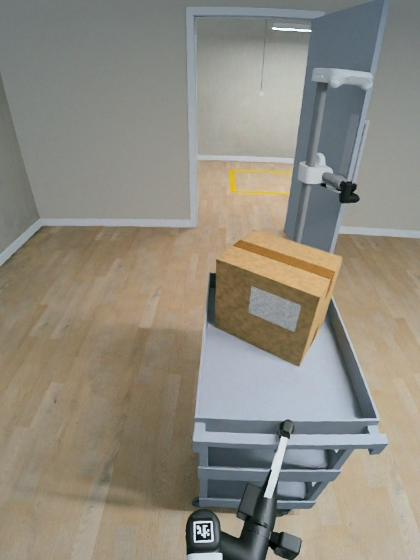

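Request:
{"name": "move", "arguments": {
  "blocking": false,
  "r1": {"base":{"translate_m":0.02,"strafe_m":0.07},"pace":"slow","contact_limits":{"translate_m":0.4}},
  "r2": {"base":{"translate_m":-0.25},"joints":{"lift_m":0.8}}
}}

Request:
{"name": "wait", "arguments": {
  "seconds": 1.3
}}

Request:
{"name": "wait", "arguments": {
  "seconds": 1,
  "cameras": ["r2_head_camera","r1_head_left_camera"]
}}

Scene clock: 497.53 s.
earlier move: r1 done
move: r1 moving; r2 moving
r1.base_odometry: x=-1.947 y=+2.005 heading=+3.016
r1.turned_by_wheels: +0.000
r1.turned_by_imu: +0.000
r1.base_tilt: forward=-1.6 right=+1.3
r1.lidar_m: 2.98 2.02 1.86 1.82 0.25 0.33 1.60 1.52 2.87 2.94 1.03 1.01
r1.base_status: translate_m moving; strafe_m moving
r1.joint_positions: lift_m=+0.700 arm_m=+0.000 wrist_yaw_rad=+3.091 wrist_pitch_rad=+0.002 wrist_roll_rad=+0.000 gripper_m=+0.056
r1.joint_status: not commanded
r1.measured_speeds: translate_m=+0.014 strafe_m=+0.049 rotate_rad=-0.002 lift_m=+0.000 arm_m=+0.000 wrist_yaw_rad=+0.000 wrist_pitch_rad=+0.000 wrist_roll_rad=+0.000
r1.motor_effort: lift_m=+21(21) arm_m=-4(4) wheel_0=-13(13) wheel_1=+9(11) wheel_2=+0(3)
r1.servo_current: wrist_yaw_rad=52(59) wrist_pitch_rad=46(46) wrist_roll_rad=46(59) gripper_m=39(46)
r1.contact_limits: translate_m 0.4
r1.hand_pose: x=-0.1127 y=+0.1020 z=+0.8774 quat_wxyz=(+0.025, -0.001, +0.000, +1.000) (m; r1's base frame)
r1.wrist_depth_mm: 136 138 - - - 194 - / 113 139 - - - 194 252 / 116 139 264 - - 196 254 / 137 160 - - - 196 256 / - - - - - 196 256 / - 1576 194 - 187 196 247 / - 152 1983 153 415 195 -
r2.base_odometry: x=-0.286 y=-1.177 heading=-2.018
r2.turned_by_wheels: +0.000
r2.turned_by_imu: +0.000
r2.base_tilt: forward=-0.6 right=+0.0
r2.lidar_m: 0.44 2.83 2.19 2.14 2.32 2.63 2.58 2.75 2.62 2.56 0.54 0.44
r2.base_status: translate_m moving
r2.joint_positions: lift_m=+0.728 arm_m=+0.050 wrist_yaw_rad=-0.452 wrist_pitch_rad=+0.005 wrist_roll_rad=+1.570 gripper_m=+0.100
r2.joint_status: lift_m moving
r2.measured_speeds: translate_m=-0.123 strafe_m=+0.000 rotate_rad=+0.000 lift_m=+0.144 arm_m=+0.000 wrist_yaw_rad=+0.006 wrist_pitch_rad=+0.000 wrist_roll_rad=+0.000
r2.motor_effort: lift_m=+23(24) arm_m=-4(4) wheel_0=-6(8) wheel_1=-7(8) wheel_2=+11(12)
r2.servo_current: wrist_yaw_rad=52(52) wrist_pitch_rad=39(65) wrist_roll_rad=39(59) gripper_m=52(65)
r2.hand_pose: x=+0.4421 y=-0.2047 z=+0.9043 quat_wxyz=(+0.689, +0.689, -0.157, -0.160) (m; r2's base frame)
r2.wrist_depth_mm: - - - - 314 1430 1098 / - - - - 315 1661 1160 / - - - - 298 1661 585 / - - - 668 285 798 - / - - 500 500 217 - - / - - 195 521 196 - - / - - 535 - 247 - -
pictures: none

Scene clock: 498.83 s.
earlier move: r1 contact_stop; r2 moving
r1.base_odometry: x=-1.957 y=+1.994 heading=+3.018
r1.turned_by_wheels: +0.002
r1.turned_by_imu: +0.016
r1.base_tilt: forward=-1.6 right=+1.3
r1.lidar_m: 2.91 2.00 1.83 1.82 0.25 0.33 1.57 1.52 2.87 2.94 1.02 1.00
r1.base_status: translate_m contact_stop (by the wheels' count: +0.012 of +0.020); strafe_m contact_stop (by the wheels' count: +0.025 of +0.070)
r1.joint_positions: lift_m=+0.700 arm_m=+0.000 wrist_yaw_rad=+3.091 wrist_pitch_rad=+0.002 wrist_roll_rad=+0.000 gripper_m=+0.056
r1.joint_status: not commanded
r1.measured_speeds: all 0
r1.on_its_own: the wheels are slack since a contact_stop
r1.motor_effort: lift_m=+21(21) arm_m=-4(4) wheel_0=+0(29) wheel_1=+0(22) wheel_2=+0(8)
r1.servo_current: wrist_yaw_rad=52(65) wrist_pitch_rad=39(52) wrist_roll_rad=46(59) gripper_m=46(46)
r1.contact_limits: translate_m 0.4
r1.hand_pose: x=-0.1127 y=+0.1020 z=+0.8774 quat_wxyz=(+0.025, -0.001, +0.000, +1.000) (m; r1's base frame)
r1.wrist_depth_mm: 136 138 - - - 195 - / 109 138 - - - 194 - / 116 139 250 - - 195 - / 135 153 - - - 195 190 / - - - - - 195 191 / - - 194 - 187 196 - / - 152 1983 154 488 194 -
r2.base_odometry: x=-0.193 y=-0.984 heading=-2.018
r2.turned_by_wheels: +0.000
r2.turned_by_imu: +0.000
r2.base_tilt: forward=-0.7 right=+0.0
r2.lidar_m: 0.65 2.86 2.20 2.16 2.34 2.41 2.35 2.56 2.61 2.55 2.75 0.66
r2.base_status: translate_m moving
r2.joint_positions: lift_m=+0.800 arm_m=+0.050 wrist_yaw_rad=-0.452 wrist_pitch_rad=+0.005 wrist_roll_rad=+1.570 gripper_m=+0.100
r2.joint_status: all done
r2.measured_speeds: translate_m=-0.053 strafe_m=+0.000 rotate_rad=-0.003 lift_m=+0.000 arm_m=+0.000 wrist_yaw_rad=+0.000 wrist_pitch_rad=+0.000 wrist_roll_rad=+0.000
r2.motor_effort: lift_m=+21(25) arm_m=-4(4) wheel_0=-3(11) wheel_1=-4(9) wheel_2=+3(14)
r2.servo_current: wrist_yaw_rad=39(59) wrist_pitch_rad=46(65) wrist_roll_rad=52(59) gripper_m=52(65)
r2.hand_pose: x=+0.4422 y=-0.2046 z=+0.9765 quat_wxyz=(+0.689, +0.689, -0.157, -0.160) (m; r2's base frame)
r2.wrist_depth_mm: - - - - - 1863 1336 / - - - - - 1921 1308 / - - - - - 1983 1366 / - - - - 508 1863 - / - - - 820 492 976 - / - - 193 699 193 - - / - - - - 399 - -
wait: 1.30 s; no rest
pictures: none

not run: a stop that you did not command came earlier in this reply.

Request:
{"name": "stop", "arguments": {

}}

Request:
{"name": "move", "arguments": {
  "blocking": false,
  "r2": {"base":{"strafe_m":-0.26,"translate_m":-0.03},"joints":{"wrist_yaw_rad":1.571,"wrist_roll_rad":0,"wrist_pitch_rad":0,"gripper_m":0.0,"arm_m":0.15}}
}}

Request:
{"name": "wait", "arguments": {
  "seconds": 2,
  "cameras": ["r2_head_camera","r2_head_left_camera","r1_head_left_camera"]
}}

Scene clock: 507.90 s.
earlier move: r2 done
stop: r1's wheels hold again
r1.base_odometry: x=-1.957 y=+1.994 heading=+3.018
r1.turned_by_wheels: +0.000
r1.turned_by_imu: +0.000
r1.base_tilt: forward=-1.6 right=+1.3
r1.lidar_m: 2.92 1.99 1.86 1.82 0.25 0.33 1.57 1.52 2.87 2.94 1.01 0.99
r1.base_status: translate_m contact_stop (by the wheels' count: +0.012 of +0.020); strafe_m contact_stop (by the wheels' count: +0.025 of +0.070)
r1.joint_positions: lift_m=+0.700 arm_m=+0.000 wrist_yaw_rad=+3.091 wrist_pitch_rad=+0.002 wrist_roll_rad=+0.000 gripper_m=+0.056
r1.joint_status: not commanded
r1.measured_speeds: all 0
r1.motor_effort: lift_m=+21(21) arm_m=-4(4) wheel_0=+0(29) wheel_1=+0(22) wheel_2=+0(8)
r1.servo_current: wrist_yaw_rad=46(65) wrist_pitch_rad=39(52) wrist_roll_rad=52(59) gripper_m=46(46)
r1.contact_limits: translate_m 0.4
r1.hand_pose: x=-0.1127 y=+0.1020 z=+0.8774 quat_wxyz=(+0.025, -0.001, +0.000, +1.000) (m; r1's base frame)
r1.wrist_depth_mm: 136 138 - - - 195 - / 109 138 - - - 194 - / 116 138 249 - - 196 - / 135 153 - - - 196 190 / - - - - - 196 190 / - - 193 - 187 196 - / - 152 1863 153 488 193 -
r2.base_odometry: x=-0.191 y=-0.980 heading=-2.018
r2.turned_by_wheels: +0.000
r2.turned_by_imu: +0.001
r2.base_tilt: forward=-0.7 right=+0.0
r2.lidar_m: 0.65 2.86 2.21 2.18 2.30 2.39 2.34 2.56 2.59 2.55 2.78 0.66
r2.base_status: done
r2.joint_positions: lift_m=+0.800 arm_m=+0.050 wrist_yaw_rad=-0.452 wrist_pitch_rad=+0.005 wrist_roll_rad=+1.570 gripper_m=+0.100
r2.joint_status: all done
r2.measured_speeds: all 0
r2.motor_effort: lift_m=+21(25) arm_m=-4(4) wheel_0=-2(11) wheel_1=-4(9) wheel_2=+3(14)
r2.servo_current: wrist_yaw_rad=59(59) wrist_pitch_rad=39(65) wrist_roll_rad=59(59) gripper_m=52(65)
r2.hand_pose: x=+0.4422 y=-0.2046 z=+0.9765 quat_wxyz=(+0.689, +0.689, -0.157, -0.160) (m; r2's base frame)
r2.wrist_depth_mm: - - - - - 1863 1336 / - - - - - 1921 1336 / - - - - - 1983 1397 / - - - - 517 1863 - / - - - 854 496 1008 - / - - 193 707 194 - - / - - - - 402 - -
pictures: none

Scene clock: 508.40 s.
move: r2 moving
r1: as last shown
r1.lidar_m: 2.92 1.98 1.84 1.81 0.25 0.32 1.54 1.55 2.87 2.92 1.01 1.01
r1.motor_effort: lift_m=+21(21) arm_m=-3(4) wheel_0=-1(1) wheel_1=+0(0) wheel_2=+0(0)
r1.servo_current: wrist_yaw_rad=26(65) wrist_pitch_rad=39(52) wrist_roll_rad=46(65) gripper_m=46(46)
r1.contact_limits: translate_m 0.4
r1.wrist_depth_mm: 136 138 - - - 195 - / 109 139 - - - 195 - / 116 139 250 - - 196 - / 135 153 - - - 196 190 / - - - - - 196 191 / - - 194 - 188 196 - / - 152 1921 153 484 195 -
r2.base_odometry: x=-0.220 y=-0.962 heading=-2.017
r2.turned_by_wheels: +0.000
r2.turned_by_imu: +0.000
r2.base_tilt: forward=-0.7 right=+0.1
r2.lidar_m: 0.65 2.89 2.25 2.20 2.36 2.41 2.36 2.55 2.57 2.53 2.71 0.66
r2.base_status: translate_m moving; strafe_m moving
r2.joint_positions: lift_m=+0.800 arm_m=+0.101 wrist_yaw_rad=+0.113 wrist_pitch_rad=+0.005 wrist_roll_rad=+0.982 gripper_m=+0.083
r2.joint_status: arm_m moving; wrist_yaw_rad moving; wrist_pitch_rad moving; wrist_roll_rad moving; gripper_m moving
r2.measured_speeds: translate_m=-0.015 strafe_m=-0.130 rotate_rad=-0.001 lift_m=+0.000 arm_m=+0.195 wrist_yaw_rad=+1.736 wrist_pitch_rad=+0.000 wrist_roll_rad=-1.820
r2.motor_effort: lift_m=+21(21) arm_m=+7(11) wheel_0=+8(12) wheel_1=-9(12) wheel_2=+8(8)
r2.servo_current: wrist_yaw_rad=98(124) wrist_pitch_rad=78(91) wrist_roll_rad=91(117) gripper_m=98(98)
r2.hand_pose: x=+0.5678 y=-0.0544 z=+0.9765 quat_wxyz=(+0.881, +0.471, +0.029, +0.049) (m; r2's base frame)
r2.wrist_depth_mm: - - - - 1661 - 402 / - - - - 597 647 290 / - - - 668 603 564 296 / - - - 750 661 327 - / - - - - 683 319 - / - - 196 - 189 - - / - - - - 399 1499 -
pictures: none

Scene clock: 510.13 s.
earlier move: r2 done
r1.base_odometry: x=-1.957 y=+1.994 heading=+3.018
r1.turned_by_wheels: +0.000
r1.turned_by_imu: +0.000
r1.base_tilt: forward=-1.6 right=+1.3
r1.lidar_m: 2.91 1.99 1.86 1.78 0.25 0.33 1.58 1.51 2.87 2.95 0.99 1.01
r1.base_status: not commanded
r1.joint_positions: lift_m=+0.700 arm_m=+0.000 wrist_yaw_rad=+3.091 wrist_pitch_rad=+0.002 wrist_roll_rad=+0.000 gripper_m=+0.056
r1.joint_status: not commanded
r1.measured_speeds: all 0
r1.motor_effort: lift_m=+21(21) arm_m=-4(4) wheel_0=+0(1) wheel_1=+0(0) wheel_2=+0(0)
r1.servo_current: wrist_yaw_rad=52(78) wrist_pitch_rad=39(52) wrist_roll_rad=39(65) gripper_m=39(52)
r1.contact_limits: translate_m 0.4
r1.hand_pose: x=-0.1127 y=+0.1020 z=+0.8774 quat_wxyz=(+0.025, -0.001, +0.000, +1.000) (m; r1's base frame)
r1.wrist_depth_mm: 136 138 - - - 195 - / 109 138 - - - 195 - / 116 139 250 - - 195 - / 135 153 - - - 196 190 / - - - - - 196 190 / - - 194 - 187 196 - / - 152 1921 153 484 194 -
r2.base_odometry: x=-0.413 y=-0.841 heading=-2.017
r2.turned_by_wheels: +0.000
r2.turned_by_imu: +0.000
r2.base_tilt: forward=-0.7 right=+0.1
r2.lidar_m: 0.66 0.72 2.50 2.42 2.59 2.38 2.34 2.50 2.31 2.30 2.47 0.67
r2.base_status: done
r2.joint_positions: lift_m=+0.800 arm_m=+0.150 wrist_yaw_rad=+1.568 wrist_pitch_rad=+0.005 wrist_roll_rad=+0.002 gripper_m=+0.001
r2.joint_status: all done
r2.measured_speeds: all 0
r2.motor_effort: lift_m=+21(21) arm_m=+7(11) wheel_0=+1(13) wheel_1=+0(12) wheel_2=+7(8)
r2.servo_current: wrist_yaw_rad=59(124) wrist_pitch_rad=39(91) wrist_roll_rad=46(117) gripper_m=65(163)
r2.hand_pose: x=+0.4089 y=+0.2881 z=+0.9766 quat_wxyz=(+0.708, -0.001, +0.003, +0.706) (m; r2's base frame)
r2.wrist_depth_mm: - - - - - - - / - - - - - - - / - - - - - - - / - - - - - - - / - - - - - - - / - - 189 193 182 - - / - 1983 1863 - - - -
wait: 1.73 of 2 s (r2 has come to rest)
pictures: r1_head_left_camera, r2_head_camera, r2_head_left_camera
Images, in order (width x height): r1_head_left_camera 420x672, r2_head_camera 420x560, r2_head_left_camera 420x672.

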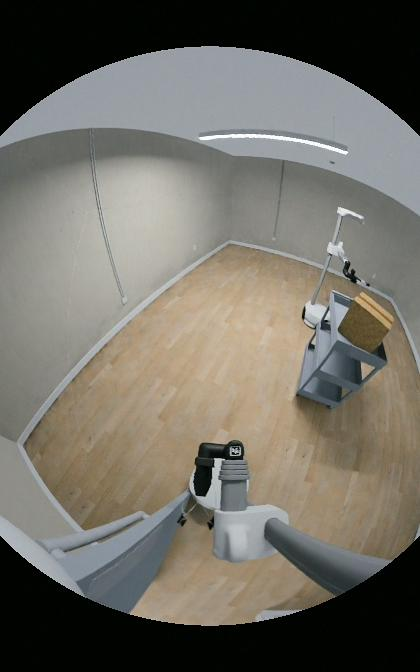

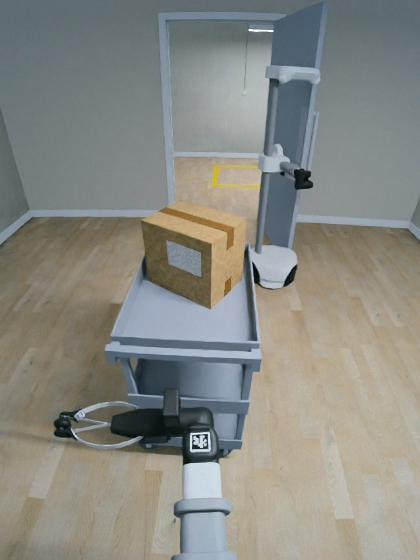

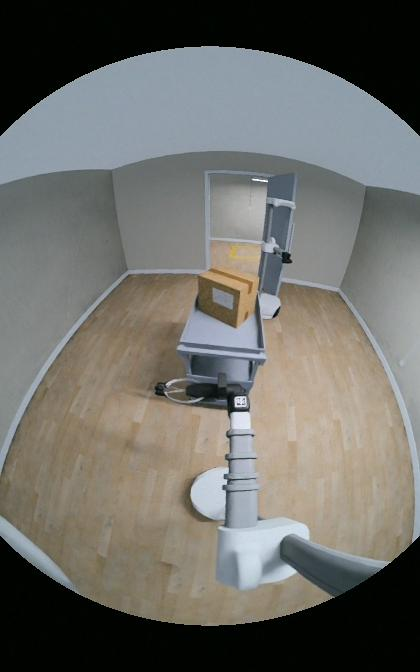

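Request:
{"name": "move", "arguments": {
  "blocking": false,
  "r2": {"joints":{"lift_m":0.675}}
}}

Request:
{"name": "wait", "arguments": {
  "seconds": 1.5
}}

Request:
{"name": "move", "arguments": {
  "blocking": false,
  "r2": {"base":{"translate_m":0.9},"pace":"slow","contact_limits":{"translate_m":0.6}}
}}

Request:
{"name": "wait", "arguments": {
  "seconds": 5.5,
  "cameras": ["r2_head_camera"]
}}

Request:
{"name": "wait", "arguments": {
  "seconds": 3.8,
  "cameras": ["r2_head_camera","r1_head_left_camera"]
}}

Scene clock: 527.27 s.
move: r2 moving
r1: as last shown
r1.lidar_m: 2.92 1.99 1.86 1.79 0.25 0.34 1.55 1.54 2.88 2.94 1.02 1.00
r1.servo_current: wrist_yaw_rad=46(59) wrist_pitch_rad=39(39) wrist_roll_rad=52(72) gripper_m=33(46)
r1.contact_limits: translate_m 0.4
r1.wrist_depth_mm: 136 138 - - - 195 - / 109 138 - - - 194 - / 116 139 250 - - 196 - / 135 153 - - - 195 190 / - - - - - 196 191 / - - 193 - 188 197 - / - 152 1863 153 488 194 -
r2.base_odometry: x=-0.413 y=-0.841 heading=-2.017
r2.turned_by_wheels: +0.000
r2.turned_by_imu: +0.000
r2.base_tilt: forward=-0.7 right=+0.1
r2.lidar_m: 0.64 0.74 2.47 2.43 2.59 2.39 2.36 2.55 2.37 2.30 2.46 0.70
r2.base_status: not commanded
r2.joint_positions: lift_m=+0.762 arm_m=+0.150 wrist_yaw_rad=+1.568 wrist_pitch_rad=+0.005 wrist_roll_rad=+0.002 gripper_m=+0.001
r2.joint_status: lift_m moving
r2.measured_speeds: translate_m=+0.000 strafe_m=+0.000 rotate_rad=+0.000 lift_m=-0.146 arm_m=+0.000 wrist_yaw_rad=+0.000 wrist_pitch_rad=+0.000 wrist_roll_rad=+0.000
r2.motor_effort: lift_m=+14(19) arm_m=+7(7) wheel_0=+2(2) wheel_1=+0(1) wheel_2=+7(7)
r2.servo_current: wrist_yaw_rad=59(59) wrist_pitch_rad=46(46) wrist_roll_rad=46(59) gripper_m=65(72)
r2.hand_pose: x=+0.4089 y=+0.2881 z=+0.9392 quat_wxyz=(+0.708, -0.001, +0.003, +0.706) (m; r2's base frame)
r2.wrist_depth_mm: - - - - - - - / - - - - - - - / - - - - - - - / - - - - - - - / - - - - - - - / - - 189 193 182 - - / - 1863 1756 - - 1921 1921
pictures: none

Scene clock: 528.33 s.
earlier move: r2 done
r1.base_odometry: x=-1.957 y=+1.994 heading=+3.018
r1.turned_by_wheels: +0.000
r1.turned_by_imu: +0.000
r1.base_tilt: forward=-1.6 right=+1.2
r1.lidar_m: 2.93 1.98 1.84 1.81 0.25 0.36 1.55 1.52 2.89 2.95 1.01 0.99
r1.base_status: not commanded
r1.joint_positions: lift_m=+0.700 arm_m=+0.000 wrist_yaw_rad=+3.091 wrist_pitch_rad=+0.002 wrist_roll_rad=+0.000 gripper_m=+0.056
r1.joint_status: not commanded
r1.measured_speeds: all 0
r1.motor_effort: lift_m=+21(21) arm_m=-4(4) wheel_0=+0(1) wheel_1=+0(0) wheel_2=+0(0)
r1.servo_current: wrist_yaw_rad=52(65) wrist_pitch_rad=39(46) wrist_roll_rad=46(72) gripper_m=39(46)
r1.contact_limits: translate_m 0.4
r1.hand_pose: x=-0.1127 y=+0.1020 z=+0.8774 quat_wxyz=(+0.025, -0.001, +0.000, +1.000) (m; r1's base frame)
r1.wrist_depth_mm: 136 138 - - - 195 - / 109 138 - - - 195 - / 116 139 249 - - 195 - / 135 154 - - - 195 189 / - - - - - 196 191 / - - 194 - 188 196 - / - 152 1983 153 484 194 -
r2.base_odometry: x=-0.413 y=-0.841 heading=-2.017
r2.turned_by_wheels: +0.000
r2.turned_by_imu: +0.000
r2.base_tilt: forward=-0.7 right=+0.1
r2.lidar_m: 0.65 0.72 2.49 2.41 2.60 2.41 2.36 2.54 2.34 2.30 2.47 0.68
r2.base_status: not commanded
r2.joint_positions: lift_m=+0.675 arm_m=+0.150 wrist_yaw_rad=+1.568 wrist_pitch_rad=+0.005 wrist_roll_rad=+0.002 gripper_m=+0.001
r2.joint_status: all done
r2.measured_speeds: all 0
r2.motor_effort: lift_m=+14(19) arm_m=+7(7) wheel_0=+1(2) wheel_1=+0(1) wheel_2=+7(7)
r2.servo_current: wrist_yaw_rad=46(59) wrist_pitch_rad=39(52) wrist_roll_rad=39(65) gripper_m=65(72)
r2.hand_pose: x=+0.4089 y=+0.2881 z=+0.8521 quat_wxyz=(+0.708, -0.001, +0.003, +0.706) (m; r2's base frame)
r2.wrist_depth_mm: - - - - - - - / - - - - - - - / - - - - - - - / - - - - - - - / - - - - - - - / - - 189 193 182 - - / 1921 1708 1618 - - 1708 1756
wait: 1.07 of 1.5 s (r2 has come to rest)
pictures: none

Scene clock: 528.83 s.
move: r2 moving
r1: as last shown
r1.base_tilt: forward=-1.6 right=+1.3
r1.lidar_m: 2.92 1.98 1.86 1.80 0.25 0.35 1.58 1.53 2.88 2.95 1.02 0.98
r1.motor_effort: lift_m=+21(21) arm_m=-4(4) wheel_0=+0(0) wheel_1=+0(0) wheel_2=+0(0)
r1.servo_current: wrist_yaw_rad=65(65) wrist_pitch_rad=46(46) wrist_roll_rad=52(65) gripper_m=39(46)
r1.contact_limits: translate_m 0.4
r1.wrist_depth_mm: 136 138 - - - 195 - / 109 138 - - - 195 - / 116 139 248 - - 195 - / 135 153 - - - 196 190 / - - - - - 196 191 / - - 193 - 187 196 - / - 152 1921 153 484 194 -
r2.base_odometry: x=-0.418 y=-0.852 heading=-2.017
r2.turned_by_wheels: +0.000
r2.turned_by_imu: +0.000
r2.base_tilt: forward=-0.7 right=+0.0
r2.lidar_m: 0.64 0.70 2.48 2.42 2.59 2.40 2.35 2.56 2.33 2.30 2.47 0.66
r2.base_status: translate_m moving
r2.joint_positions: lift_m=+0.675 arm_m=+0.150 wrist_yaw_rad=+1.568 wrist_pitch_rad=+0.005 wrist_roll_rad=+0.002 gripper_m=+0.001
r2.joint_status: not commanded
r2.measured_speeds: translate_m=+0.049 strafe_m=+0.000 rotate_rad=+0.003 lift_m=+0.000 arm_m=+0.000 wrist_yaw_rad=+0.000 wrist_pitch_rad=+0.000 wrist_roll_rad=+0.000
r2.motor_effort: lift_m=+14(14) arm_m=+7(7) wheel_0=+5(7) wheel_1=+5(7) wheel_2=-10(10)
r2.servo_current: wrist_yaw_rad=39(52) wrist_pitch_rad=39(52) wrist_roll_rad=52(52) gripper_m=65(72)
r2.contact_limits: translate_m 0.6
r2.hand_pose: x=+0.4089 y=+0.2881 z=+0.8521 quat_wxyz=(+0.708, -0.001, +0.003, +0.706) (m; r2's base frame)
r2.wrist_depth_mm: - - - - - - - / - - - - - - - / - - - - - - - / - - - - - - - / - - - - - - - / - - 189 193 182 - - / 1921 1756 1661 - - 1708 1863
pictures: none

Scene clock: 534.33 s.
earlier move: r2 moving
r1.base_odometry: x=-1.957 y=+1.994 heading=+3.018
r1.turned_by_wheels: +0.000
r1.turned_by_imu: +0.000
r1.base_tilt: forward=-1.6 right=+1.3
r1.lidar_m: 2.93 1.99 1.87 1.79 0.25 0.33 1.55 1.53 2.87 2.95 0.72 0.67
r1.base_status: not commanded
r1.joint_positions: lift_m=+0.700 arm_m=+0.000 wrist_yaw_rad=+3.091 wrist_pitch_rad=+0.002 wrist_roll_rad=+0.000 gripper_m=+0.056
r1.joint_status: not commanded
r1.measured_speeds: all 0
r1.motor_effort: lift_m=+21(21) arm_m=-4(4) wheel_0=+0(1) wheel_1=+0(0) wheel_2=+0(0)
r1.servo_current: wrist_yaw_rad=39(72) wrist_pitch_rad=46(52) wrist_roll_rad=39(65) gripper_m=39(52)
r1.contact_limits: translate_m 0.4
r1.hand_pose: x=-0.1127 y=+0.1020 z=+0.8774 quat_wxyz=(+0.025, -0.001, +0.000, +1.000) (m; r1's base frame)
r1.wrist_depth_mm: 136 138 - - - 195 - / 109 139 - - - 194 - / 116 139 249 - - 196 - / 135 154 - - - 196 190 / - - - - - 196 190 / - - 195 - 188 196 - / - 152 1921 153 488 194 -
r2.base_odometry: x=-0.650 y=-1.337 heading=-2.017
r2.turned_by_wheels: +0.000
r2.turned_by_imu: +0.003
r2.base_tilt: forward=-0.7 right=+0.0
r2.lidar_m: 0.42 3.11 2.42 2.39 2.57 2.94 2.89 3.06 2.40 2.34 2.54 0.41
r2.base_status: translate_m moving
r2.joint_positions: lift_m=+0.675 arm_m=+0.150 wrist_yaw_rad=+1.568 wrist_pitch_rad=+0.005 wrist_roll_rad=+0.002 gripper_m=+0.001
r2.joint_status: not commanded
r2.measured_speeds: translate_m=+0.100 strafe_m=+0.000 rotate_rad=+0.000 lift_m=+0.000 arm_m=+0.000 wrist_yaw_rad=+0.000 wrist_pitch_rad=+0.000 wrist_roll_rad=+0.000
r2.motor_effort: lift_m=+14(14) arm_m=+7(10) wheel_0=+7(12) wheel_1=+5(10) wheel_2=-8(16)
r2.servo_current: wrist_yaw_rad=46(65) wrist_pitch_rad=39(52) wrist_roll_rad=52(65) gripper_m=72(78)
r2.contact_limits: translate_m 0.6
r2.hand_pose: x=+0.4089 y=+0.2881 z=+0.8521 quat_wxyz=(+0.708, -0.001, +0.002, +0.706) (m; r2's base frame)
r2.wrist_depth_mm: - - - - - - - / - - - - - - - / - - - - - - - / - - - - - - - / - - - - - - - / - - 189 193 182 - - / 1921 1708 1618 - - 1756 -
wait: 5.50 s; no rest
pictures: r2_head_camera
Images, in order (width x height): r2_head_camera 420x560.

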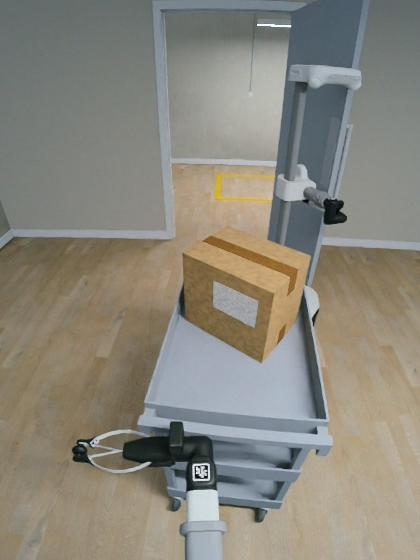

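Scene clock: 538.13 s.
earlier move: r2 moving
r1.base_odometry: x=-1.957 y=+1.994 heading=+3.018
r1.turned_by_wheels: +0.000
r1.turned_by_imu: +0.000
r1.base_tilt: forward=-1.6 right=+1.2
r1.lidar_m: 2.92 2.00 1.83 1.83 0.25 0.30 1.57 1.52 2.87 0.50 0.36 0.35
r1.base_status: not commanded
r1.joint_positions: lift_m=+0.700 arm_m=+0.000 wrist_yaw_rad=+3.091 wrist_pitch_rad=+0.002 wrist_roll_rad=+0.000 gripper_m=+0.056
r1.joint_status: not commanded
r1.measured_speeds: all 0
r1.motor_effort: lift_m=+21(21) arm_m=-4(4) wheel_0=+0(1) wheel_1=+0(1) wheel_2=+0(0)
r1.servo_current: wrist_yaw_rad=59(72) wrist_pitch_rad=39(52) wrist_roll_rad=46(65) gripper_m=46(52)
r1.contact_limits: translate_m 0.4
r1.hand_pose: x=-0.1127 y=+0.1020 z=+0.8774 quat_wxyz=(+0.025, -0.001, +0.000, +1.000) (m; r1's base frame)
r1.wrist_depth_mm: 136 138 - - - 195 - / 109 138 - - - 193 - / 116 139 250 - - 195 - / 135 154 - - - 196 190 / - - - - - 196 191 / - - 193 - 187 196 - / - 151 1983 153 488 194 -
r2.base_odometry: x=-0.800 y=-1.651 heading=-2.017
r2.turned_by_wheels: +0.000
r2.turned_by_imu: +0.000
r2.base_tilt: forward=-0.7 right=+0.1
r2.lidar_m: 0.42 2.75 2.43 2.36 2.52 3.29 3.24 3.08 2.42 2.38 0.52 0.40
r2.base_status: translate_m moving
r2.joint_positions: lift_m=+0.675 arm_m=+0.150 wrist_yaw_rad=+1.568 wrist_pitch_rad=+0.005 wrist_roll_rad=+0.002 gripper_m=+0.001
r2.joint_status: not commanded
r2.measured_speeds: translate_m=+0.021 strafe_m=+0.000 rotate_rad=-0.001 lift_m=+0.000 arm_m=+0.000 wrist_yaw_rad=+0.000 wrist_pitch_rad=+0.000 wrist_roll_rad=+0.000
r2.motor_effort: lift_m=+14(14) arm_m=+7(10) wheel_0=-1(12) wheel_1=+3(10) wheel_2=-8(16)
r2.servo_current: wrist_yaw_rad=46(65) wrist_pitch_rad=52(52) wrist_roll_rad=52(65) gripper_m=72(78)
r2.contact_limits: translate_m 0.6
r2.hand_pose: x=+0.4089 y=+0.2881 z=+0.8521 quat_wxyz=(+0.708, -0.001, +0.002, +0.706) (m; r2's base frame)
r2.wrist_depth_mm: - - - - - - - / - - - - - - - / - - - - - - - / - - - - - - - / - - - - - - - / - - 189 193 182 - - / 1863 1708 1576 - - 1708 1808
wait: 3.80 s; no rest
pictures: r1_head_left_camera, r2_head_camera
Images, in order (width x height): r1_head_left_camera 420x672, r2_head_camera 420x560.

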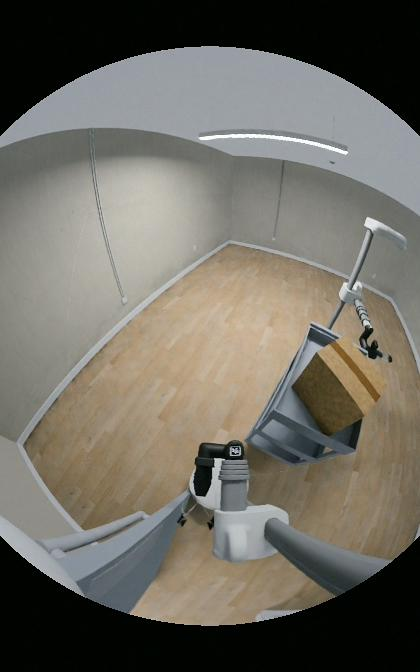

